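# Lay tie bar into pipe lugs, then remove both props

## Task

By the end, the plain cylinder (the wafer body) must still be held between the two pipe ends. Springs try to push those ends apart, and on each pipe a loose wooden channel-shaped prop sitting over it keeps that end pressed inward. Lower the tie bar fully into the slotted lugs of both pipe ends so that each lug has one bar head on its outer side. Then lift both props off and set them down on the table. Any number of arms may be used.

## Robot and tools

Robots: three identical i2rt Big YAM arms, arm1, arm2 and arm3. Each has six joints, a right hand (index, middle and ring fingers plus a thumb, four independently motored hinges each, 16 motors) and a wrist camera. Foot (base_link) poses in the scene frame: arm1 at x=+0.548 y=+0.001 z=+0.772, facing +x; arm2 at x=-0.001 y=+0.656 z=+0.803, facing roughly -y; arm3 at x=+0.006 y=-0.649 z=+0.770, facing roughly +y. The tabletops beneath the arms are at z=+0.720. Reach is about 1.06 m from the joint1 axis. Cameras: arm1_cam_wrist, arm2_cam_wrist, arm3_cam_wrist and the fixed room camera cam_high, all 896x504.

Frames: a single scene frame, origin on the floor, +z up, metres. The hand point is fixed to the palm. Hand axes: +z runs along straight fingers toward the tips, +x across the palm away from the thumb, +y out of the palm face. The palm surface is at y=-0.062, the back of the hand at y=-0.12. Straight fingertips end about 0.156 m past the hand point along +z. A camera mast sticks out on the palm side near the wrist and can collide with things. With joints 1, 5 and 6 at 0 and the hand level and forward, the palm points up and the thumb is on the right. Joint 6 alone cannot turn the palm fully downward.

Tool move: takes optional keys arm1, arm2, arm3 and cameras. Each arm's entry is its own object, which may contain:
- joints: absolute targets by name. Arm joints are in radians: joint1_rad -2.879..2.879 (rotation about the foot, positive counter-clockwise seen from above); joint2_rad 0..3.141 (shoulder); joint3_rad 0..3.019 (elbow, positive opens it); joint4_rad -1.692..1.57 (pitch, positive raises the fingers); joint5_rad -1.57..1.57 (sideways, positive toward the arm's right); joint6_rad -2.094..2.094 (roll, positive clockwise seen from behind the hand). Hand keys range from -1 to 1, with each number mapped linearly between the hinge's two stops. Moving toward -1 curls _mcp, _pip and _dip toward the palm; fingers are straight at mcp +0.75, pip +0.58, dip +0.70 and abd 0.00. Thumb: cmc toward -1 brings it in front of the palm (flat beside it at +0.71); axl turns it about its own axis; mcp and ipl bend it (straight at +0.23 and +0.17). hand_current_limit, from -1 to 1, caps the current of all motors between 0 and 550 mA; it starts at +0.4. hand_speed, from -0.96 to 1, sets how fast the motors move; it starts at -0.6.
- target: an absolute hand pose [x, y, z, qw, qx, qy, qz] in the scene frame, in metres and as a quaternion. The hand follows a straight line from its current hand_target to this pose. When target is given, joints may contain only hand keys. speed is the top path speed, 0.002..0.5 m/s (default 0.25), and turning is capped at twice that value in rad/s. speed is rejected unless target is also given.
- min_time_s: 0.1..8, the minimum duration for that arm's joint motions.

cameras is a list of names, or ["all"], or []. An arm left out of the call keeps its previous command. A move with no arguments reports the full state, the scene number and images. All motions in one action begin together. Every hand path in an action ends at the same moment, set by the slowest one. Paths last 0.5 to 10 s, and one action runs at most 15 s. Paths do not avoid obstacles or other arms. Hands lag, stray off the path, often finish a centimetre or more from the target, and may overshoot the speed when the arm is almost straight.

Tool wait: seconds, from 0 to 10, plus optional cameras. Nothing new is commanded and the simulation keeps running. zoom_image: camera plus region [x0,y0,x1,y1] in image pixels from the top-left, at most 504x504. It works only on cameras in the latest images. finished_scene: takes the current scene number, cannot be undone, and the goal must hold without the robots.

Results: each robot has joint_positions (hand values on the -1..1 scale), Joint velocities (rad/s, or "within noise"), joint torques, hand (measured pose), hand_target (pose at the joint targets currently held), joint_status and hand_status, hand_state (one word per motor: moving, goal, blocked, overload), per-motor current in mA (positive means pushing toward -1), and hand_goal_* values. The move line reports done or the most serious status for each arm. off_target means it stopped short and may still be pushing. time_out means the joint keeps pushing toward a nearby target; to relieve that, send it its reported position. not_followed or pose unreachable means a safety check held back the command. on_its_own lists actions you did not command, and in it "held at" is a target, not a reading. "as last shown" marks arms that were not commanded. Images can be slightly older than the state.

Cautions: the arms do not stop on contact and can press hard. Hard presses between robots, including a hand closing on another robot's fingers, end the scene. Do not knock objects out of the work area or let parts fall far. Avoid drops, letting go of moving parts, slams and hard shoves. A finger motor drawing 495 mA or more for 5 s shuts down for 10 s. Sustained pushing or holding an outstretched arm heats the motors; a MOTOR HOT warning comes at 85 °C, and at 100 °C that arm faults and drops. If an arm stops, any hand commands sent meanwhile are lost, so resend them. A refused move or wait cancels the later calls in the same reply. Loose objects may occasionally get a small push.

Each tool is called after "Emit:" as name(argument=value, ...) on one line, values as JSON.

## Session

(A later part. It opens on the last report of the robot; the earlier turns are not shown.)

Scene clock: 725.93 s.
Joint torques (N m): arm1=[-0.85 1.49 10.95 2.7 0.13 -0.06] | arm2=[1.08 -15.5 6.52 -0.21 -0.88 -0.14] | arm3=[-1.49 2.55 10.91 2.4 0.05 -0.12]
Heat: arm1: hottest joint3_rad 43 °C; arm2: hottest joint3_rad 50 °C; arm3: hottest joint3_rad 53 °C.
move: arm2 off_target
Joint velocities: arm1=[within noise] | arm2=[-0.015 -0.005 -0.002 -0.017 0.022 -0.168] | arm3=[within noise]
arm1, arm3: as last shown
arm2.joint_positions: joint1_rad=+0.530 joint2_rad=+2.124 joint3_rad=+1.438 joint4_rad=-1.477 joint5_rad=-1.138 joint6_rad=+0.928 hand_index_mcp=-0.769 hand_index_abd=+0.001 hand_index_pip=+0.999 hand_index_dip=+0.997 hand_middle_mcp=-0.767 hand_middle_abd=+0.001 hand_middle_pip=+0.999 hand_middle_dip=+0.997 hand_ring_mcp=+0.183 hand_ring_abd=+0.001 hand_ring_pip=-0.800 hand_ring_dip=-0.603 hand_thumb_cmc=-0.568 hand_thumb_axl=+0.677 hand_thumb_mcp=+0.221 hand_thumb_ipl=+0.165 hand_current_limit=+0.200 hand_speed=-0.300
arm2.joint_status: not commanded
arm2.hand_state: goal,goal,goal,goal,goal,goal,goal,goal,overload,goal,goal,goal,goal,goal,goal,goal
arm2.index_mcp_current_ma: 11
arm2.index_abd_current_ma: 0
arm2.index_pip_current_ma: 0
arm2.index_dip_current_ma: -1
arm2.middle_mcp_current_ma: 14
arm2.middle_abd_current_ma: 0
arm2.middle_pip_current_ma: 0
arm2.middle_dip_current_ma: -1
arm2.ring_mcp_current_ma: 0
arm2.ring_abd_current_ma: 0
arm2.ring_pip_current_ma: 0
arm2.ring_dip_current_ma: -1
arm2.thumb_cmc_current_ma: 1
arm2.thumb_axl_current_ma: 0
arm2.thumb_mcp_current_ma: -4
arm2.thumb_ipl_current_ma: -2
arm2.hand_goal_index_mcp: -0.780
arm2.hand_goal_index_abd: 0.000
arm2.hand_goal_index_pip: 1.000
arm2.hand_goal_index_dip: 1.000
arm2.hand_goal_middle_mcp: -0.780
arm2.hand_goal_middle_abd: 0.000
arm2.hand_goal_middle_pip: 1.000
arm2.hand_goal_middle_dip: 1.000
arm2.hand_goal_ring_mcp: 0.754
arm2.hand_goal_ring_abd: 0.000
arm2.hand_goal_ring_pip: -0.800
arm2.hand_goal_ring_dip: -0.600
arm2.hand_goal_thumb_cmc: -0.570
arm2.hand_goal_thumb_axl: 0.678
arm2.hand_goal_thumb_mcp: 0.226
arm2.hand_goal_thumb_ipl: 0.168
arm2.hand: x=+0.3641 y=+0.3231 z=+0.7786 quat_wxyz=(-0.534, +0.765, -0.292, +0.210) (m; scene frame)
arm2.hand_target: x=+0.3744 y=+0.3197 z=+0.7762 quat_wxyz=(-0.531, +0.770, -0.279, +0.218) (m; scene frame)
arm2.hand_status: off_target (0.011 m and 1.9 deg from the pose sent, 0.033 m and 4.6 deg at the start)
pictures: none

Emit:
move(arm2={"target": [0.3695, 0.3265, 0.767, 0.5310, -0.7703, 0.2792, -0.2175], "speed": 0.05, "joints": {"hand_index_mcp": -0.85, "hand_middle_mcp": -0.85}})

Emit:
move(arm2={"target": [0.3695, 0.3265, 0.759, 0.5310, -0.7703, 0.2792, -0.2175], "speed": 0.05}, cameras=["cam_high", "arm1_cam_wrist", "arm2_cam_wrist"])

Scene clock: 735.20 s.
Joint torques (N m): arm1=[-0.73 0.56 11.06 2.95 0.03 -0.11] | arm2=[0.97 -14.68 5.27 -0.27 -0.84 -0.11] | arm3=[-1.44 2.55 10.91 2.4 0.05 -0.12]
Heat: arm1: hottest joint3_rad 43 °C; arm2: hottest joint3_rad 49 °C; arm3: hottest joint3_rad 54 °C.
move: arm2 done
Joint velocities: within noise
arm1.joint_positions: joint1_rad=+0.427 joint2_rad=+0.588 joint3_rad=+1.418 joint4_rad=-1.317 joint5_rad=+0.045 joint6_rad=+1.028 hand_index_mcp=+0.756 hand_index_abd=+0.000 hand_index_pip=+0.577 hand_index_dip=+0.696 hand_middle_mcp=+0.756 hand_middle_abd=+0.000 hand_middle_pip=+0.577 hand_middle_dip=+0.696 hand_ring_mcp=+0.756 hand_ring_abd=+0.000 hand_ring_pip=+0.577 hand_ring_dip=+0.696 hand_thumb_cmc=+0.715 hand_thumb_axl=+0.677 hand_thumb_mcp=+0.226 hand_thumb_ipl=+0.168 hand_current_limit=+0.400 hand_speed=-0.600
arm1.joint_status: not commanded
arm1.hand_state: goal,goal,goal,goal,goal,goal,goal,goal,goal,goal,goal,goal,goal,goal,goal,goal
arm1.index_mcp_current_ma: 3
arm1.index_abd_current_ma: 0
arm1.index_pip_current_ma: 1
arm1.index_dip_current_ma: 0
arm1.middle_mcp_current_ma: 3
arm1.middle_abd_current_ma: 0
arm1.middle_pip_current_ma: 1
arm1.middle_dip_current_ma: 0
arm1.ring_mcp_current_ma: 4
arm1.ring_abd_current_ma: 0
arm1.ring_pip_current_ma: 1
arm1.ring_dip_current_ma: 0
arm1.thumb_cmc_current_ma: 3
arm1.thumb_axl_current_ma: -2
arm1.thumb_mcp_current_ma: 0
arm1.thumb_ipl_current_ma: -1
arm1.hand_goal_index_mcp: 0.754
arm1.hand_goal_index_abd: 0.000
arm1.hand_goal_index_pip: 0.576
arm1.hand_goal_index_dip: 0.696
arm1.hand_goal_middle_mcp: 0.754
arm1.hand_goal_middle_abd: 0.000
arm1.hand_goal_middle_pip: 0.576
arm1.hand_goal_middle_dip: 0.696
arm1.hand_goal_ring_mcp: 0.754
arm1.hand_goal_ring_abd: 0.000
arm1.hand_goal_ring_pip: 0.576
arm1.hand_goal_ring_dip: 0.696
arm1.hand_goal_thumb_cmc: 0.714
arm1.hand_goal_thumb_axl: 0.678
arm1.hand_goal_thumb_mcp: 0.226
arm1.hand_goal_thumb_ipl: 0.168
arm1.hand: x=+0.3030 y=-0.0080 z=+1.3596 quat_wxyz=(-0.515, -0.386, +0.764, +0.051) (m; scene frame)
arm1.hand_target: x=+0.3066 y=-0.0064 z=+1.3696 quat_wxyz=(-0.525, -0.383, +0.758, +0.051) (m; scene frame)
arm1.hand_status: not commanded
arm2.joint_positions: joint1_rad=+0.530 joint2_rad=+2.124 joint3_rad=+1.423 joint4_rad=-1.446 joint5_rad=-1.138 joint6_rad=+0.926 hand_index_mcp=-0.838 hand_index_abd=+0.001 hand_index_pip=+0.999 hand_index_dip=+0.997 hand_middle_mcp=-0.836 hand_middle_abd=+0.001 hand_middle_pip=+0.999 hand_middle_dip=+0.997 hand_ring_mcp=+0.183 hand_ring_abd=+0.001 hand_ring_pip=-0.800 hand_ring_dip=-0.603 hand_thumb_cmc=-0.568 hand_thumb_axl=+0.677 hand_thumb_mcp=+0.221 hand_thumb_ipl=+0.165 hand_current_limit=+0.200 hand_speed=-0.300
arm2.joint_status: all done
arm2.hand_state: goal,goal,goal,goal,goal,goal,goal,goal,overload,goal,goal,goal,goal,goal,goal,goal
arm2.index_mcp_current_ma: 13
arm2.index_abd_current_ma: 0
arm2.index_pip_current_ma: 0
arm2.index_dip_current_ma: -1
arm2.middle_mcp_current_ma: 16
arm2.middle_abd_current_ma: 0
arm2.middle_pip_current_ma: 0
arm2.middle_dip_current_ma: -1
arm2.ring_mcp_current_ma: 0
arm2.ring_abd_current_ma: 0
arm2.ring_pip_current_ma: 0
arm2.ring_dip_current_ma: -1
arm2.thumb_cmc_current_ma: 1
arm2.thumb_axl_current_ma: 0
arm2.thumb_mcp_current_ma: -4
arm2.thumb_ipl_current_ma: -2
arm2.hand_goal_index_mcp: -0.850
arm2.hand_goal_index_abd: 0.000
arm2.hand_goal_index_pip: 1.000
arm2.hand_goal_index_dip: 1.000
arm2.hand_goal_middle_mcp: -0.850
arm2.hand_goal_middle_abd: 0.000
arm2.hand_goal_middle_pip: 1.000
arm2.hand_goal_middle_dip: 1.000
arm2.hand_goal_ring_mcp: 0.754
arm2.hand_goal_ring_abd: 0.000
arm2.hand_goal_ring_pip: -0.800
arm2.hand_goal_ring_dip: -0.600
arm2.hand_goal_thumb_cmc: -0.570
arm2.hand_goal_thumb_axl: 0.678
arm2.hand_goal_thumb_mcp: 0.226
arm2.hand_goal_thumb_ipl: 0.168
arm2.hand: x=+0.3642 y=+0.3236 z=+0.7727 quat_wxyz=(-0.530, +0.768, -0.288, +0.216) (m; scene frame)
arm2.hand_target: x=+0.3694 y=+0.3265 z=+0.7672 quat_wxyz=(-0.531, +0.770, -0.279, +0.218) (m; scene frame)
arm2.hand_status: done (0.008 m and 1.0 deg from the pose sent, 0.013 m and 1.9 deg at the start)
arm3.joint_positions: joint1_rad=+0.360 joint2_rad=+0.615 joint3_rad=+1.316 joint4_rad=-1.301 joint5_rad=+0.042 joint6_rad=+1.066 hand_index_mcp=+0.755 hand_index_abd=+0.000 hand_index_pip=+0.577 hand_index_dip=+0.696 hand_middle_mcp=+0.755 hand_middle_abd=+0.000 hand_middle_pip=+0.577 hand_middle_dip=+0.696 hand_ring_mcp=+0.755 hand_ring_abd=+0.000 hand_ring_pip=+0.577 hand_ring_dip=+0.696 hand_thumb_cmc=+0.715 hand_thumb_axl=+0.677 hand_thumb_mcp=+0.226 hand_thumb_ipl=+0.168 hand_current_limit=+0.400 hand_speed=-0.600
arm3.joint_status: not commanded
arm3.hand_state: goal,goal,goal,goal,goal,goal,goal,goal,goal,goal,goal,goal,goal,goal,goal,goal
arm3.index_mcp_current_ma: 0
arm3.index_abd_current_ma: 0
arm3.index_pip_current_ma: 0
arm3.index_dip_current_ma: 0
arm3.middle_mcp_current_ma: 0
arm3.middle_abd_current_ma: 0
arm3.middle_pip_current_ma: 0
arm3.middle_dip_current_ma: 0
arm3.ring_mcp_current_ma: 0
arm3.ring_abd_current_ma: 0
arm3.ring_pip_current_ma: 0
arm3.ring_dip_current_ma: 0
arm3.thumb_cmc_current_ma: 0
arm3.thumb_axl_current_ma: 0
arm3.thumb_mcp_current_ma: 0
arm3.thumb_ipl_current_ma: 0
arm3.hand_goal_index_mcp: 0.754
arm3.hand_goal_index_abd: 0.000
arm3.hand_goal_index_pip: 0.576
arm3.hand_goal_index_dip: 0.696
arm3.hand_goal_middle_mcp: 0.754
arm3.hand_goal_middle_abd: 0.000
arm3.hand_goal_middle_pip: 0.576
arm3.hand_goal_middle_dip: 0.696
arm3.hand_goal_ring_mcp: 0.754
arm3.hand_goal_ring_abd: 0.000
arm3.hand_goal_ring_pip: 0.576
arm3.hand_goal_ring_dip: 0.696
arm3.hand_goal_thumb_cmc: 0.714
arm3.hand_goal_thumb_axl: 0.678
arm3.hand_goal_thumb_mcp: 0.226
arm3.hand_goal_thumb_ipl: 0.168
arm3.hand: x=-0.0067 y=-0.3809 z=+1.3031 quat_wxyz=(-0.303, +0.296, +0.831, +0.361) (m; scene frame)
arm3.hand_target: x=-0.0057 y=-0.3833 z=+1.3164 quat_wxyz=(-0.312, +0.293, +0.824, +0.371) (m; scene frame)
arm3.hand_status: not commanded
pictures: none

Scene clock: 736.27 s.
Joint torques (N m): arm1=[-0.73 1.49 11.17 3.33 0.09 -0.09] | arm2=[0.97 -14.33 5.05 -0.14 -0.82 -0.11] | arm3=[-1.49 2.43 10.89 2.39 0.05 -0.12]
Heat: arm1: hottest joint3_rad 43 °C; arm2: hottest joint3_rad 49 °C; arm3: hottest joint3_rad 54 °C.
move: arm2 done
Joint velocities: within noise
arm1, arm3: as last shown
arm2.joint_positions: joint1_rad=+0.530 joint2_rad=+2.132 joint3_rad=+1.423 joint4_rad=-1.432 joint5_rad=-1.138 joint6_rad=+0.926 hand_index_mcp=-0.840 hand_index_abd=+0.001 hand_index_pip=+0.999 hand_index_dip=+0.998 hand_middle_mcp=-0.836 hand_middle_abd=+0.001 hand_middle_pip=+0.999 hand_middle_dip=+0.997 hand_ring_mcp=+0.183 hand_ring_abd=+0.001 hand_ring_pip=-0.800 hand_ring_dip=-0.603 hand_thumb_cmc=-0.568 hand_thumb_axl=+0.677 hand_thumb_mcp=+0.221 hand_thumb_ipl=+0.165 hand_current_limit=+0.200 hand_speed=-0.300
arm2.joint_status: not commanded
arm2.hand_state: goal,goal,goal,goal,goal,goal,goal,goal,overload,goal,goal,goal,goal,goal,goal,goal
arm2.index_mcp_current_ma: 10
arm2.index_abd_current_ma: 0
arm2.index_pip_current_ma: 0
arm2.index_dip_current_ma: -1
arm2.middle_mcp_current_ma: 16
arm2.middle_abd_current_ma: 0
arm2.middle_pip_current_ma: 0
arm2.middle_dip_current_ma: -1
arm2.ring_mcp_current_ma: 0
arm2.ring_abd_current_ma: 0
arm2.ring_pip_current_ma: 0
arm2.ring_dip_current_ma: -1
arm2.thumb_cmc_current_ma: 1
arm2.thumb_axl_current_ma: 0
arm2.thumb_mcp_current_ma: -4
arm2.thumb_ipl_current_ma: -2
arm2.hand_goal_index_mcp: -0.850
arm2.hand_goal_index_abd: 0.000
arm2.hand_goal_index_pip: 1.000
arm2.hand_goal_index_dip: 1.000
arm2.hand_goal_middle_mcp: -0.850
arm2.hand_goal_middle_abd: 0.000
arm2.hand_goal_middle_pip: 1.000
arm2.hand_goal_middle_dip: 1.000
arm2.hand_goal_ring_mcp: 0.754
arm2.hand_goal_ring_abd: 0.000
arm2.hand_goal_ring_pip: -0.800
arm2.hand_goal_ring_dip: -0.600
arm2.hand_goal_thumb_cmc: -0.570
arm2.hand_goal_thumb_axl: 0.678
arm2.hand_goal_thumb_mcp: 0.226
arm2.hand_goal_thumb_ipl: 0.168
arm2.hand: x=+0.3651 y=+0.3223 z=+0.7674 quat_wxyz=(-0.529, +0.768, -0.286, +0.218) (m; scene frame)
arm2.hand_target: x=+0.3693 y=+0.3265 z=+0.7592 quat_wxyz=(-0.531, +0.770, -0.279, +0.217) (m; scene frame)
arm2.hand_status: done (0.010 m and 0.9 deg from the pose sent, 0.015 m and 1.0 deg at the start)
pictures: arm1_cam_wrist, arm2_cam_wrist, cam_high
camera_calibration:
arm2_cam_wrist: T_world_to_cam=[[-0.690968, 0.343853, -0.635868, 0.665232], [-0.702147, -0.11006, 0.703475, -0.303502], [0.171908, 0.932551, 0.317483, -0.483543], [0, 0, 0, 1]] pos_world=[0.329676, 0.188783, 0.790022]

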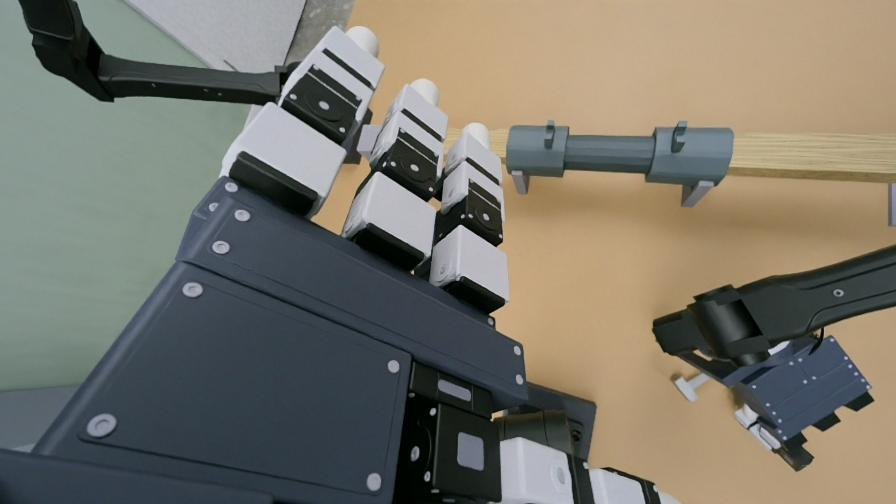

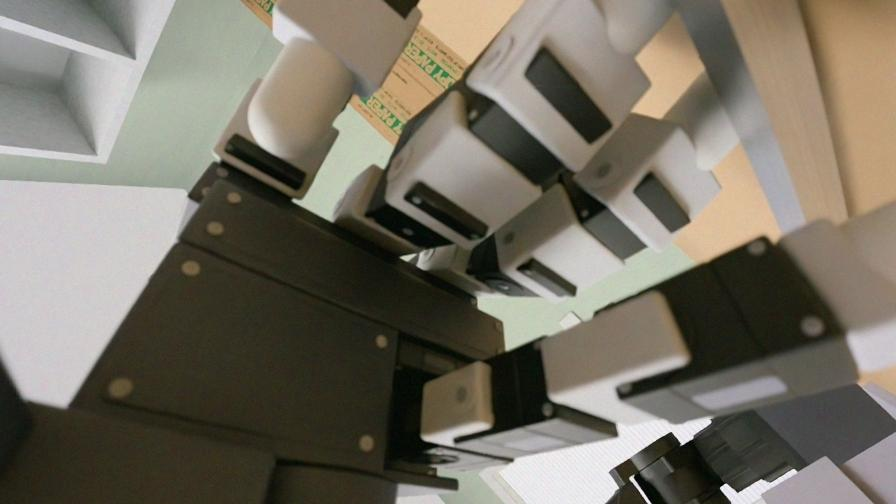

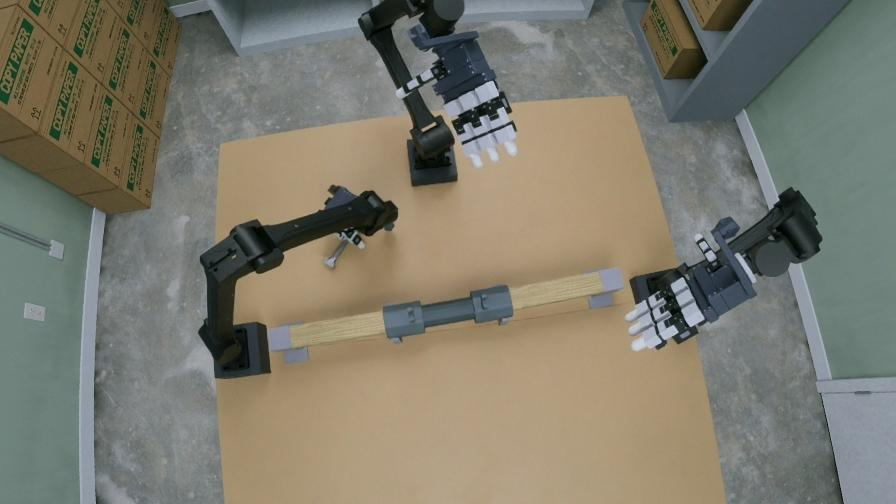

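Emit:
move(arm2={"joints": {"hand_index_mcp": -0.92, "hand_middle_mcp": -0.92, "hand_thumb_mcp": 0.1, "hand_thumb_ipl": 0.05}}, cameras=["arm2_cam_wrist"])

Scene clock: 745.17 s.
Joint torques (N m): arm1=[-1.03 1.2 10.95 2.8 0.15 -0.06] | arm2=[0.97 -14.33 5.07 -0.13 -0.8 -0.11] | arm3=[-1.44 2.49 10.92 2.41 0.05 -0.12]
Heat: arm1: hottest joint3_rad 43 °C; arm2: hottest joint3_rad 49 °C; arm3: hottest joint3_rad 54 °C.
move: arm2 off_target
Joint velocities: within noise
arm1, arm3: as last shown
arm2.joint_positions: joint1_rad=+0.531 joint2_rad=+2.133 joint3_rad=+1.423 joint4_rad=-1.432 joint5_rad=-1.139 joint6_rad=+0.926 hand_index_mcp=-0.896 hand_index_abd=+0.001 hand_index_pip=+1.000 hand_index_dip=+1.000 hand_middle_mcp=-0.900 hand_middle_abd=+0.001 hand_middle_pip=+0.999 hand_middle_dip=+0.998 hand_ring_mcp=+0.183 hand_ring_abd=+0.001 hand_ring_pip=-0.800 hand_ring_dip=-0.603 hand_thumb_cmc=-0.568 hand_thumb_axl=+0.677 hand_thumb_mcp=+0.105 hand_thumb_ipl=+0.056 hand_current_limit=+0.200 hand_speed=-0.300
arm2.joint_status: hand_index_mcp off_target (ended at -0.896, target -0.920); the others done
arm2.hand_state: blocked,goal,goal,goal,goal,goal,goal,goal,overload,goal,goal,goal,goal,goal,goal,goal
arm2.index_mcp_current_ma: 34
arm2.index_abd_current_ma: 0
arm2.index_pip_current_ma: 0
arm2.index_dip_current_ma: 0
arm2.middle_mcp_current_ma: 26
arm2.middle_abd_current_ma: 0
arm2.middle_pip_current_ma: 0
arm2.middle_dip_current_ma: -1
arm2.ring_mcp_current_ma: 0
arm2.ring_abd_current_ma: 0
arm2.ring_pip_current_ma: 0
arm2.ring_dip_current_ma: -1
arm2.thumb_cmc_current_ma: 1
arm2.thumb_axl_current_ma: 0
arm2.thumb_mcp_current_ma: 4
arm2.thumb_ipl_current_ma: 6
arm2.hand_goal_index_mcp: -0.920
arm2.hand_goal_index_abd: 0.000
arm2.hand_goal_index_pip: 1.000
arm2.hand_goal_index_dip: 1.000
arm2.hand_goal_middle_mcp: -0.920
arm2.hand_goal_middle_abd: 0.000
arm2.hand_goal_middle_pip: 1.000
arm2.hand_goal_middle_dip: 1.000
arm2.hand_goal_ring_mcp: 0.754
arm2.hand_goal_ring_abd: 0.000
arm2.hand_goal_ring_pip: -0.800
arm2.hand_goal_ring_dip: -0.600
arm2.hand_goal_thumb_cmc: -0.570
arm2.hand_goal_thumb_axl: 0.678
arm2.hand_goal_thumb_mcp: 0.100
arm2.hand_goal_thumb_ipl: 0.050
arm2.hand: x=+0.3653 y=+0.3225 z=+0.7672 quat_wxyz=(-0.529, +0.768, -0.286, +0.218) (m; scene frame)
arm2.hand_target: x=+0.3693 y=+0.3266 z=+0.7592 quat_wxyz=(-0.531, +0.770, -0.279, +0.217) (m; scene frame)
arm2.hand_status: not commanded
pictures: arm2_cam_wrist
camera_calibration:
arm2_cam_wrist: T_world_to_cam=[[-0.691006, 0.344042, -0.635725, 0.664969], [-0.70216, -0.110566, 0.703382, -0.303097], [0.171704, 0.932422, 0.317974, -0.483978], [0, 0, 0, 1]] pos_world=[0.329776, 0.188983, 0.789823]

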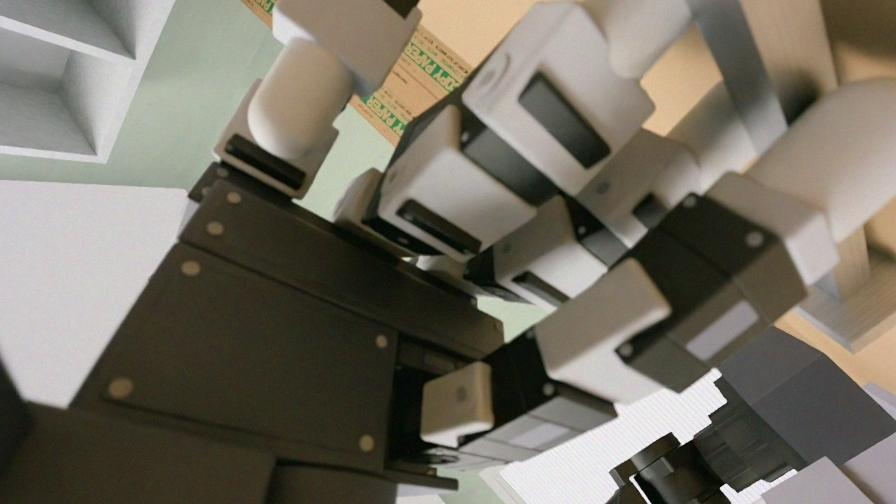

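Emit:
move(arm2={"joints": {"hand_index_mcp": -0.97, "hand_middle_mcp": -0.97, "hand_thumb_mcp": 0.0, "hand_thumb_ipl": -0.05, "hand_current_limit": 0.5}}, cameras=["arm2_cam_wrist", "arm1_cam_wrist"])

Scene clock: 753.40 s.
Joint torques (N m): arm1=[-0.09 1.26 11.17 2.84 0.1 -0.08] | arm2=[0.97 -14.33 5.07 -0.16 -0.81 -0.11] | arm3=[-1.49 2.49 10.93 2.4 0.05 -0.12]
Heat: arm1: hottest joint3_rad 43 °C; arm2: hottest joint3_rad 48 °C; arm3: hottest joint3_rad 54 °C.
move: arm2 off_target
Joint velocities: within noise
arm1, arm3: as last shown
arm2.joint_positions: joint1_rad=+0.531 joint2_rad=+2.133 joint3_rad=+1.423 joint4_rad=-1.431 joint5_rad=-1.139 joint6_rad=+0.925 hand_index_mcp=-0.900 hand_index_abd=+0.001 hand_index_pip=+1.000 hand_index_dip=+1.000 hand_middle_mcp=-0.905 hand_middle_abd=+0.001 hand_middle_pip=+1.000 hand_middle_dip=+1.000 hand_ring_mcp=+0.183 hand_ring_abd=+0.001 hand_ring_pip=-0.800 hand_ring_dip=-0.603 hand_thumb_cmc=-0.568 hand_thumb_axl=+0.677 hand_thumb_mcp=+0.102 hand_thumb_ipl=+0.042 hand_current_limit=+0.500 hand_speed=-0.300
arm2.joint_status: hand_index_mcp off_target (ended at -0.900, target -0.970); hand_middle_mcp off_target (ended at -0.905, target -0.970); hand_thumb_mcp off_target (ended at +0.102, target +0.000); hand_thumb_ipl off_target (ended at +0.042, target -0.050); the others done
arm2.hand_state: blocked,goal,goal,goal,blocked,goal,goal,goal,overload,goal,goal,goal,goal,goal,blocked,blocked
arm2.index_mcp_current_ma: 175
arm2.index_abd_current_ma: 0
arm2.index_pip_current_ma: 0
arm2.index_dip_current_ma: 0
arm2.middle_mcp_current_ma: 155
arm2.middle_abd_current_ma: 0
arm2.middle_pip_current_ma: 0
arm2.middle_dip_current_ma: 0
arm2.ring_mcp_current_ma: 0
arm2.ring_abd_current_ma: 0
arm2.ring_pip_current_ma: 0
arm2.ring_dip_current_ma: -1
arm2.thumb_cmc_current_ma: 1
arm2.thumb_axl_current_ma: 0
arm2.thumb_mcp_current_ma: 408
arm2.thumb_ipl_current_ma: 369
arm2.hand_goal_index_mcp: -0.970
arm2.hand_goal_index_abd: 0.000
arm2.hand_goal_index_pip: 1.000
arm2.hand_goal_index_dip: 1.000
arm2.hand_goal_middle_mcp: -0.970
arm2.hand_goal_middle_abd: 0.000
arm2.hand_goal_middle_pip: 1.000
arm2.hand_goal_middle_dip: 1.000
arm2.hand_goal_ring_mcp: 0.754
arm2.hand_goal_ring_abd: 0.000
arm2.hand_goal_ring_pip: -0.800
arm2.hand_goal_ring_dip: -0.600
arm2.hand_goal_thumb_cmc: -0.570
arm2.hand_goal_thumb_axl: 0.678
arm2.hand_goal_thumb_mcp: 0.000
arm2.hand_goal_thumb_ipl: -0.050
arm2.hand: x=+0.3653 y=+0.3225 z=+0.7670 quat_wxyz=(-0.529, +0.768, -0.286, +0.218) (m; scene frame)
arm2.hand_target: x=+0.3693 y=+0.3266 z=+0.7592 quat_wxyz=(-0.531, +0.770, -0.279, +0.217) (m; scene frame)
arm2.hand_status: not commanded
pictures: arm1_cam_wrist, arm2_cam_wrist
camera_calibration:
arm2_cam_wrist: T_world_to_cam=[[-0.690849, 0.343793, -0.63603, 0.665146], [-0.702364, -0.110454, 0.703197, -0.302693], [0.171502, 0.932527, 0.317774, -0.483727], [0, 0, 0, 1]] pos_world=[0.329875, 0.188983, 0.789622]

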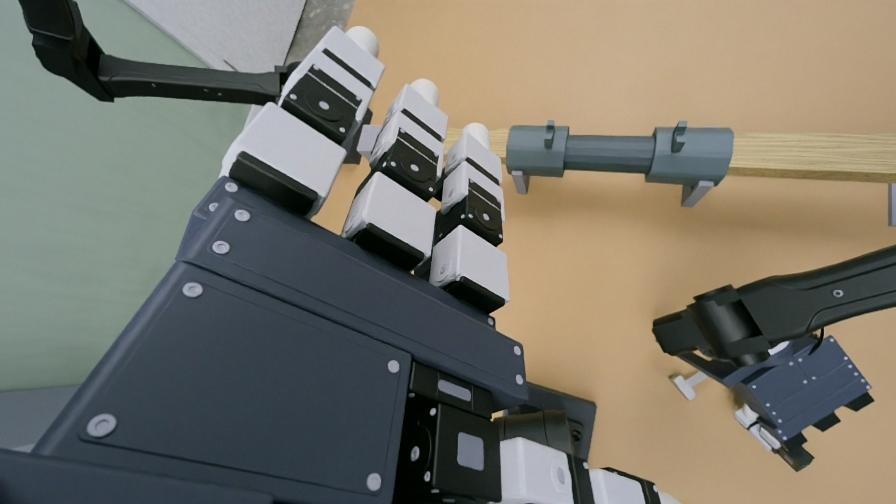

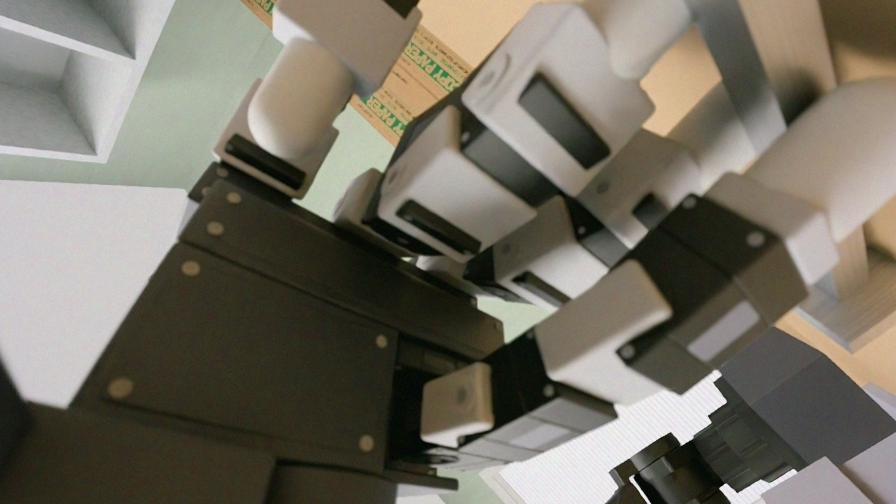

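Emit:
move(arm2={"target": [0.3693, 0.3266, 0.86, 0.5310, -0.7703, 0.2792, -0.2175], "speed": 0.08}, cameras=["all"])

Scene clock: 759.27 s.
Joint torques (N m): arm1=[-0.21 1.61 10.81 2.56 0.13 -0.06] | arm2=[1.08 -16.85 8.95 -1.44 -0.83 -0.03] | arm3=[-1.49 2.61 10.92 2.43 0.05 -0.13]
Heat: arm1: hottest joint3_rad 43 °C; arm2: hottest joint3_rad 48 °C; arm3: hottest joint3_rad 54 °C.
move: arm2 off_target
Joint velocities: within noise
arm1, arm3: as last shown
arm2.joint_positions: joint1_rad=+0.531 joint2_rad=+2.019 joint3_rad=+1.423 joint4_rad=-1.601 joint5_rad=-1.139 joint6_rad=+0.924 hand_index_mcp=-0.899 hand_index_abd=+0.001 hand_index_pip=+1.000 hand_index_dip=+1.000 hand_middle_mcp=-0.905 hand_middle_abd=+0.001 hand_middle_pip=+1.000 hand_middle_dip=+1.000 hand_ring_mcp=+0.182 hand_ring_abd=+0.001 hand_ring_pip=-0.800 hand_ring_dip=-0.603 hand_thumb_cmc=-0.568 hand_thumb_axl=+0.677 hand_thumb_mcp=+0.102 hand_thumb_ipl=+0.041 hand_current_limit=+0.500 hand_speed=-0.300
arm2.joint_status: not commanded
arm2.hand_state: blocked,goal,goal,goal,blocked,goal,goal,goal,overload,goal,goal,goal,goal,goal,blocked,blocked
arm2.index_mcp_current_ma: 176
arm2.index_abd_current_ma: 0
arm2.index_pip_current_ma: 0
arm2.index_dip_current_ma: 0
arm2.middle_mcp_current_ma: 154
arm2.middle_abd_current_ma: 0
arm2.middle_pip_current_ma: 0
arm2.middle_dip_current_ma: 0
arm2.ring_mcp_current_ma: 0
arm2.ring_abd_current_ma: 0
arm2.ring_pip_current_ma: 0
arm2.ring_dip_current_ma: -1
arm2.thumb_cmc_current_ma: 1
arm2.thumb_axl_current_ma: 0
arm2.thumb_mcp_current_ma: 408
arm2.thumb_ipl_current_ma: 362
arm2.hand_goal_index_mcp: -0.970
arm2.hand_goal_index_abd: 0.000
arm2.hand_goal_index_pip: 1.000
arm2.hand_goal_index_dip: 1.000
arm2.hand_goal_middle_mcp: -0.970
arm2.hand_goal_middle_abd: 0.000
arm2.hand_goal_middle_pip: 1.000
arm2.hand_goal_middle_dip: 1.000
arm2.hand_goal_ring_mcp: 0.754
arm2.hand_goal_ring_abd: 0.000
arm2.hand_goal_ring_pip: -0.800
arm2.hand_goal_ring_dip: -0.600
arm2.hand_goal_thumb_cmc: -0.570
arm2.hand_goal_thumb_axl: 0.678
arm2.hand_goal_thumb_mcp: 0.000
arm2.hand_goal_thumb_ipl: -0.050
arm2.hand: x=+0.3546 y=+0.3378 z=+0.8344 quat_wxyz=(-0.543, +0.759, -0.299, +0.200) (m; scene frame)
arm2.hand_target: x=+0.3686 y=+0.3276 z=+0.8602 quat_wxyz=(-0.531, +0.770, -0.279, +0.218) (m; scene frame)
arm2.hand_status: off_target (0.032 m and 3.5 deg from the pose sent, 0.093 m and 0.9 deg at the start)
pictures: arm1_cam_wrist, arm2_cam_wrist, arm3_cam_wrist, cam_high
camera_calibration:
arm2_cam_wrist: T_world_to_cam=[[-0.709529, 0.371509, -0.59879, 0.66147], [-0.681104, -0.143616, 0.717963, -0.36462], [0.180734, 0.917254, 0.354936, -0.546695], [0, 0, 0, 1]] pos_world=[0.319794, 0.203351, 0.851907]

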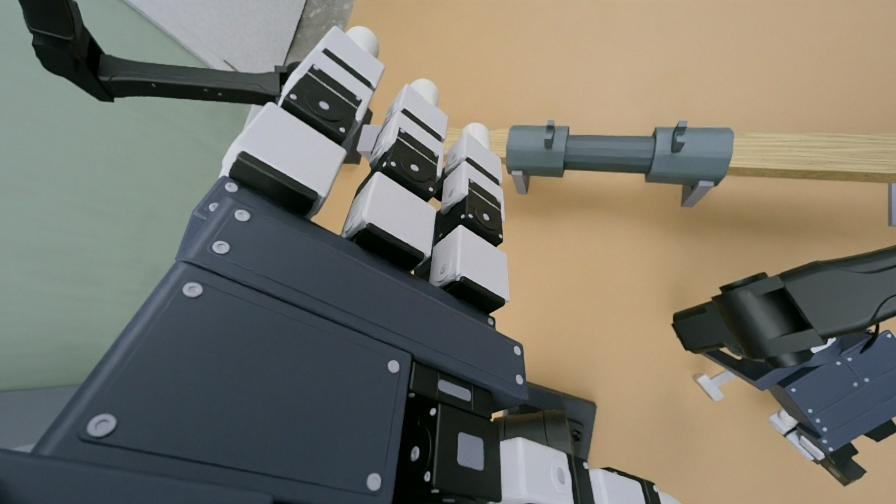

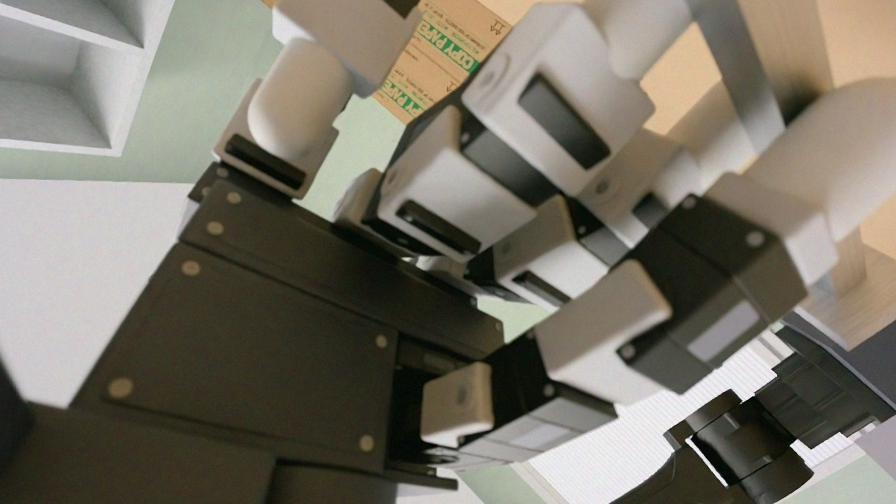

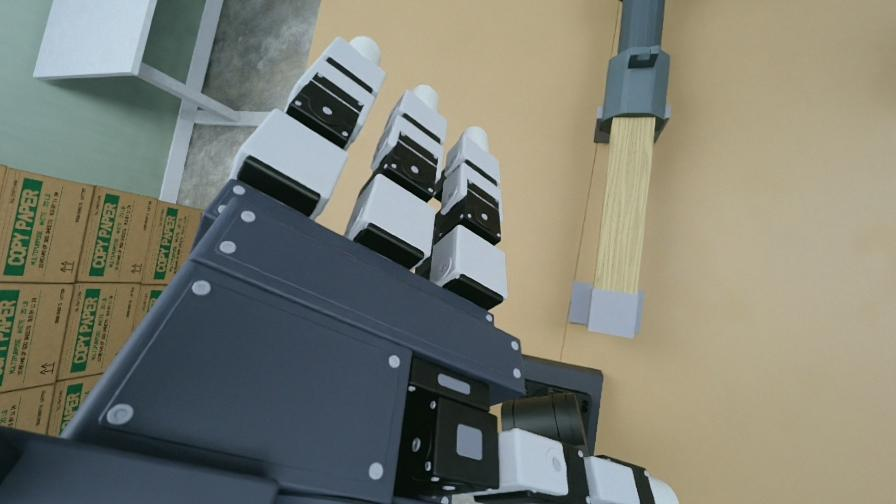

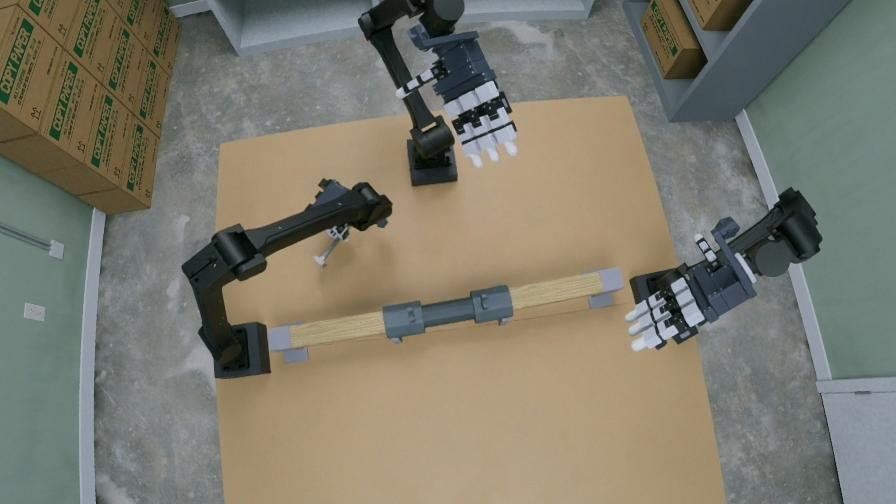

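Emit:
move(arm2={"target": [0.25, 0.19, 0.93, 0.479, -0.6847, 0.446, -0.310], "speed": 0.12})

Emit:
move(arm2={"target": [0.0944, 0.020, 1.00, 0.4154, -0.5933, 0.5649, -0.3956], "speed": 0.12}, cameras=["all"])

Scene clock: 805.40 s.
Joint torques (N m): arm1=[-1.08 1.73 10.86 2.7 0.14 -0.09] | arm2=[-0.32 -17.61 10.21 -1.07 -1.02 0.22] | arm3=[-1.44 2.55 10.88 2.39 0.06 -0.11]
Heat: arm1: hottest joint3_rad 44 °C; arm2: hottest joint3_rad 52 °C; arm3: hottest joint3_rad 54 °C.
move: arm2 off_target
Joint velocities: within noise
arm1, arm3: as last shown
arm2.joint_positions: joint1_rad=+0.209 joint2_rad=+1.977 joint3_rad=+1.565 joint4_rad=-1.637 joint5_rad=-1.170 joint6_rad=+1.117 hand_index_mcp=-0.899 hand_index_abd=+0.000 hand_index_pip=+1.000 hand_index_dip=+1.000 hand_middle_mcp=-0.905 hand_middle_abd=+0.001 hand_middle_pip=+1.000 hand_middle_dip=+1.000 hand_ring_mcp=+0.175 hand_ring_abd=+0.001 hand_ring_pip=-0.800 hand_ring_dip=-0.603 hand_thumb_cmc=-0.568 hand_thumb_axl=+0.677 hand_thumb_mcp=+0.102 hand_thumb_ipl=+0.041 hand_current_limit=+0.500 hand_speed=-0.300
arm2.joint_status: not commanded
arm2.hand_state: blocked,goal,goal,goal,blocked,goal,goal,goal,overload,goal,goal,goal,goal,goal,blocked,blocked
arm2.index_mcp_current_ma: 176
arm2.index_abd_current_ma: 0
arm2.index_pip_current_ma: 0
arm2.index_dip_current_ma: 0
arm2.middle_mcp_current_ma: 154
arm2.middle_abd_current_ma: 0
arm2.middle_pip_current_ma: 0
arm2.middle_dip_current_ma: 0
arm2.ring_mcp_current_ma: 0
arm2.ring_abd_current_ma: 0
arm2.ring_pip_current_ma: 0
arm2.ring_dip_current_ma: -1
arm2.thumb_cmc_current_ma: 1
arm2.thumb_axl_current_ma: 0
arm2.thumb_mcp_current_ma: 408
arm2.thumb_ipl_current_ma: 362
arm2.hand_goal_index_mcp: -0.970
arm2.hand_goal_index_abd: 0.000
arm2.hand_goal_index_pip: 1.000
arm2.hand_goal_index_dip: 1.000
arm2.hand_goal_middle_mcp: -0.970
arm2.hand_goal_middle_abd: 0.000
arm2.hand_goal_middle_pip: 1.000
arm2.hand_goal_middle_dip: 1.000
arm2.hand_goal_ring_mcp: 0.754
arm2.hand_goal_ring_abd: 0.000
arm2.hand_goal_ring_pip: -0.800
arm2.hand_goal_ring_dip: -0.600
arm2.hand_goal_thumb_cmc: -0.570
arm2.hand_goal_thumb_axl: 0.678
arm2.hand_goal_thumb_mcp: 0.000
arm2.hand_goal_thumb_ipl: -0.050
arm2.hand: x=+0.2471 y=+0.2070 z=+0.8980 quat_wxyz=(-0.496, +0.680, -0.454, +0.291) (m; scene frame)
arm2.hand_target: x=+0.2496 y=+0.1916 z=+0.9300 quat_wxyz=(-0.481, +0.687, -0.447, +0.311) (m; scene frame)
arm2.hand_status: off_target (0.036 m and 3.1 deg from the pose sent, 0.205 m and 24.0 deg at the start)
pictures: none

Scene clock: 808.30 s.
Joint torques (N m): arm1=[-0.91 0.67 11.04 2.45 0.08 -0.08] | arm2=[-0.26 -17.79 11.85 -0.64 -1.13 0.2] | arm3=[-1.44 2.55 10.91 2.4 0.05 -0.12]
Heat: arm1: hottest joint3_rad 44 °C; arm2: hottest joint3_rad 53 °C; arm3: hottest joint3_rad 54 °C.
move: arm2 off_target
Joint velocities: within noise
arm1, arm3: as last shown
arm2.joint_positions: joint1_rad=-0.098 joint2_rad=+2.134 joint3_rad=+2.080 joint4_rad=-1.694 joint5_rad=-1.192 joint6_rad=+1.387 hand_index_mcp=-0.899 hand_index_abd=+0.000 hand_index_pip=+1.000 hand_index_dip=+1.000 hand_middle_mcp=-0.905 hand_middle_abd=+0.001 hand_middle_pip=+1.000 hand_middle_dip=+1.000 hand_ring_mcp=+0.173 hand_ring_abd=+0.001 hand_ring_pip=-0.800 hand_ring_dip=-0.603 hand_thumb_cmc=-0.568 hand_thumb_axl=+0.677 hand_thumb_mcp=+0.102 hand_thumb_ipl=+0.041 hand_current_limit=+0.500 hand_speed=-0.300
arm2.joint_status: not commanded
arm2.hand_state: blocked,goal,goal,goal,blocked,goal,goal,goal,overload,goal,goal,goal,goal,goal,blocked,blocked
arm2.index_mcp_current_ma: 176
arm2.index_abd_current_ma: 0
arm2.index_pip_current_ma: 0
arm2.index_dip_current_ma: 0
arm2.middle_mcp_current_ma: 154
arm2.middle_abd_current_ma: 0
arm2.middle_pip_current_ma: 0
arm2.middle_dip_current_ma: 0
arm2.ring_mcp_current_ma: 0
arm2.ring_abd_current_ma: 0
arm2.ring_pip_current_ma: 0
arm2.ring_dip_current_ma: -1
arm2.thumb_cmc_current_ma: 1
arm2.thumb_axl_current_ma: 0
arm2.thumb_mcp_current_ma: 408
arm2.thumb_ipl_current_ma: 362
arm2.hand_goal_index_mcp: -0.970
arm2.hand_goal_index_abd: 0.000
arm2.hand_goal_index_pip: 1.000
arm2.hand_goal_index_dip: 1.000
arm2.hand_goal_middle_mcp: -0.970
arm2.hand_goal_middle_abd: 0.000
arm2.hand_goal_middle_pip: 1.000
arm2.hand_goal_middle_dip: 1.000
arm2.hand_goal_ring_mcp: 0.754
arm2.hand_goal_ring_abd: 0.000
arm2.hand_goal_ring_pip: -0.800
arm2.hand_goal_ring_dip: -0.600
arm2.hand_goal_thumb_cmc: -0.570
arm2.hand_goal_thumb_axl: 0.678
arm2.hand_goal_thumb_mcp: 0.000
arm2.hand_goal_thumb_ipl: -0.050
arm2.hand: x=+0.0964 y=+0.0321 z=+0.9802 quat_wxyz=(-0.408, +0.586, -0.578, +0.394) (m; scene frame)
arm2.hand_target: x=+0.0946 y=+0.0213 z=+1.0000 quat_wxyz=(-0.399, +0.588, -0.575, +0.406) (m; scene frame)
arm2.hand_status: off_target (0.023 m and 2.0 deg from the pose sent, 0.262 m and 22.1 deg at the start; a joint's target at an end of its range on 69 of 87 steps)
pictures: arm1_cam_wrist, arm2_cam_wrist, arm3_cam_wrist, cam_high
camera_calibration:
arm2_cam_wrist: T_world_to_cam=[[-0.231061, 0.764405, -0.601911, 0.62348], [-0.552843, 0.405922, 0.727731, -0.728536], [0.800609, 0.500912, 0.328803, -0.292043], [0, 0, 0, 1]] pos_world=[-0.0248916, -0.0345747, 1.00148]

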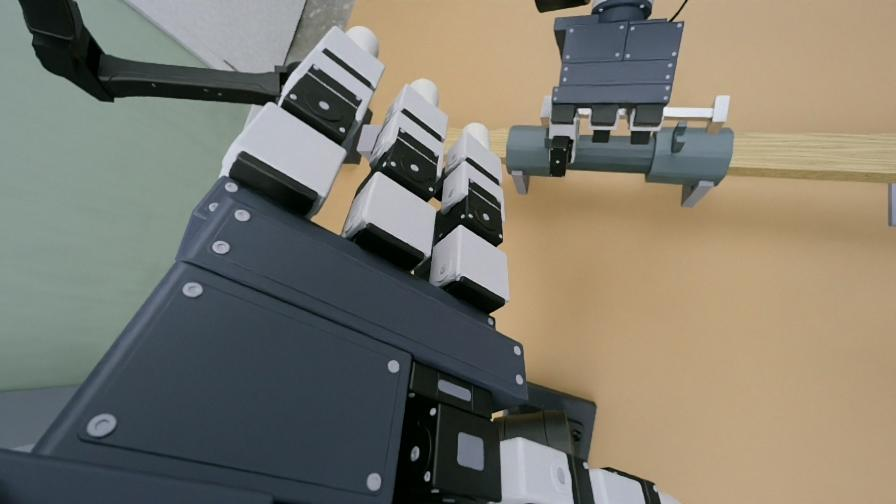

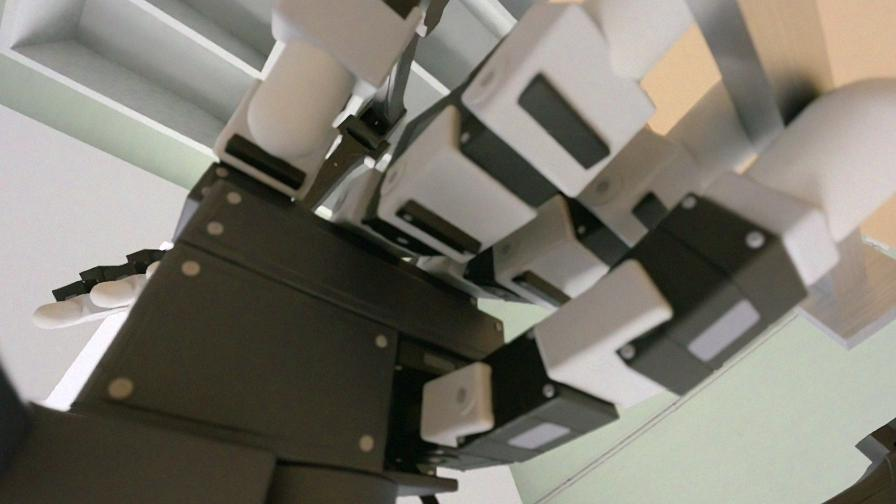

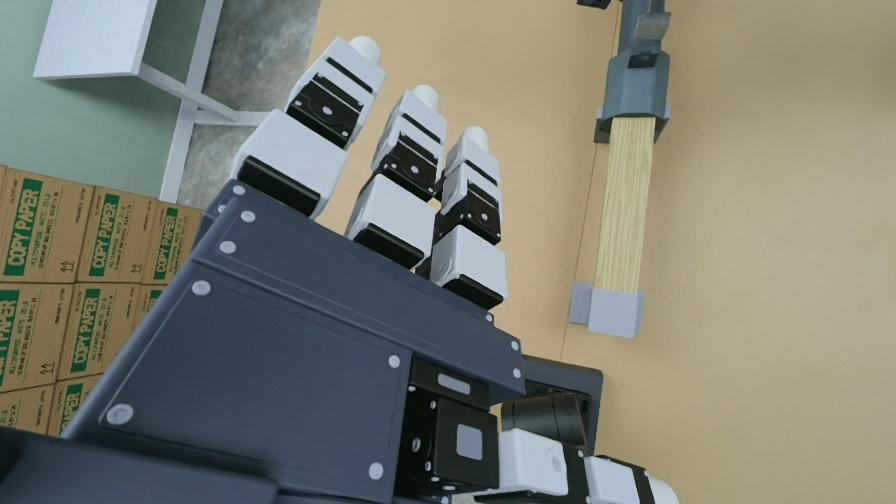

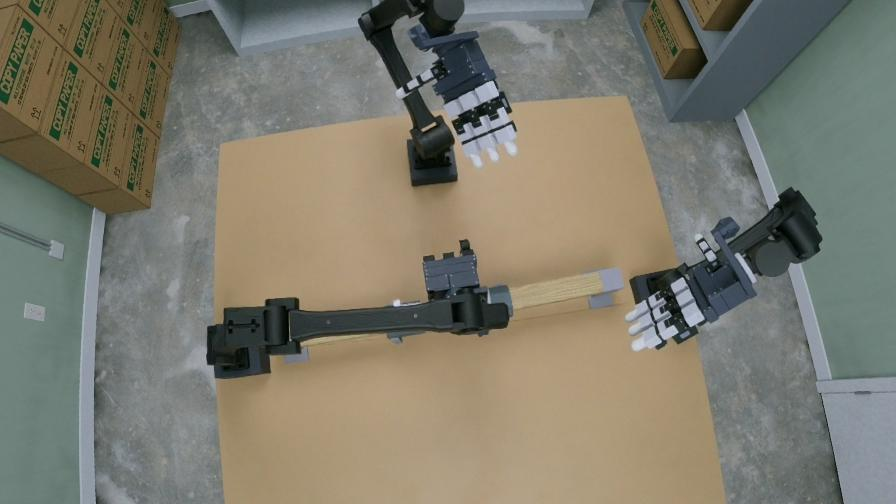

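Emit:
move(arm3={"joints": {"joint2_rad": 0.80, "joint3_rad": 1.20, "joint4_rad": -0.90}, "min_time_s": 2}, cameras=["arm3_cam_wrist"])

Emit:
zoom_image(camera="arm1_cam_wrist", region=[490, 60, 770, 220])

Scene clock: 831.27 s.
Joint torques (N m): arm1=[-0.91 1.61 10.93 2.99 0.12 -0.13] | arm2=[-0.26 -17.73 11.88 -0.61 -1.12 0.19] | arm3=[-1.49 -0.79 10.22 3.15 0.04 -0.12]
Heat: arm1: hottest joint3_rad 44 °C; arm2: hottest joint3_rad 61 °C; arm3: hottest joint3_rad 54 °C.
move: arm3 done
Joint velocities: within noise
arm1, arm2: as last shown
arm2.hand_target: x=+0.0946 y=+0.0213 z=+0.9999 quat_wxyz=(-0.399, +0.588, -0.575, +0.406) (m; scene frame)
arm3.joint_positions: joint1_rad=+0.360 joint2_rad=+0.793 joint3_rad=+1.201 joint4_rad=-0.922 joint5_rad=+0.042 joint6_rad=+1.066 hand_index_mcp=+0.755 hand_index_abd=+0.000 hand_index_pip=+0.577 hand_index_dip=+0.696 hand_middle_mcp=+0.755 hand_middle_abd=+0.000 hand_middle_pip=+0.577 hand_middle_dip=+0.696 hand_ring_mcp=+0.755 hand_ring_abd=+0.000 hand_ring_pip=+0.577 hand_ring_dip=+0.696 hand_thumb_cmc=+0.715 hand_thumb_axl=+0.677 hand_thumb_mcp=+0.226 hand_thumb_ipl=+0.168 hand_current_limit=+0.400 hand_speed=-0.600
arm3.joint_status: all done
arm3.hand_state: goal,goal,goal,goal,goal,goal,goal,goal,goal,goal,goal,goal,goal,goal,goal,goal
arm3.index_mcp_current_ma: 0
arm3.index_abd_current_ma: 0
arm3.index_pip_current_ma: 0
arm3.index_dip_current_ma: 0
arm3.middle_mcp_current_ma: 0
arm3.middle_abd_current_ma: 0
arm3.middle_pip_current_ma: 0
arm3.middle_dip_current_ma: 0
arm3.ring_mcp_current_ma: 0
arm3.ring_abd_current_ma: 0
arm3.ring_pip_current_ma: 0
arm3.ring_dip_current_ma: 0
arm3.thumb_cmc_current_ma: 0
arm3.thumb_axl_current_ma: 0
arm3.thumb_mcp_current_ma: 0
arm3.thumb_ipl_current_ma: 0
arm3.hand_goal_index_mcp: 0.754
arm3.hand_goal_index_abd: 0.000
arm3.hand_goal_index_pip: 0.576
arm3.hand_goal_index_dip: 0.696
arm3.hand_goal_middle_mcp: 0.754
arm3.hand_goal_middle_abd: 0.000
arm3.hand_goal_middle_pip: 0.576
arm3.hand_goal_middle_dip: 0.696
arm3.hand_goal_ring_mcp: 0.754
arm3.hand_goal_ring_abd: 0.000
arm3.hand_goal_ring_pip: 0.576
arm3.hand_goal_ring_dip: 0.696
arm3.hand_goal_thumb_cmc: 0.714
arm3.hand_goal_thumb_axl: 0.678
arm3.hand_goal_thumb_mcp: 0.226
arm3.hand_goal_thumb_ipl: 0.168
arm3.hand: x=-0.0547 y=-0.2695 z=+1.2719 quat_wxyz=(-0.329, +0.289, +0.810, +0.389) (m; scene frame)
arm3.hand_target: x=-0.0566 y=-0.2652 z=+1.2741 quat_wxyz=(-0.333, +0.288, +0.807, +0.393) (m; scene frame)
arm3.hand_status: not commanded
pictures: arm3_cam_wrist
camera_calibration:
arm3_cam_wrist: T_world_to_cam=[[0.918835, 0.181233, -0.350568, 0.583442], [0.137856, -0.979754, -0.145185, -0.128734], [-0.369782, 0.0850726, -0.925216, 1.30027], [0, 0, 0, 1]] pos_world=[-0.0375236, -0.342484, 1.38888]

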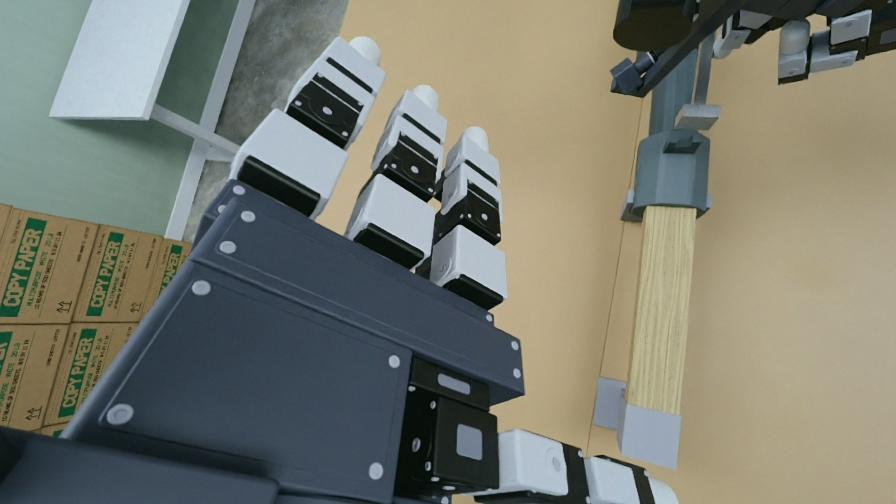

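This scene's latest camera images include none from arm1_cam_wrist. They are from: arm3_cam_wrist. arm1_cam_wrist's image comes with the result of a call that names it in "cameras".


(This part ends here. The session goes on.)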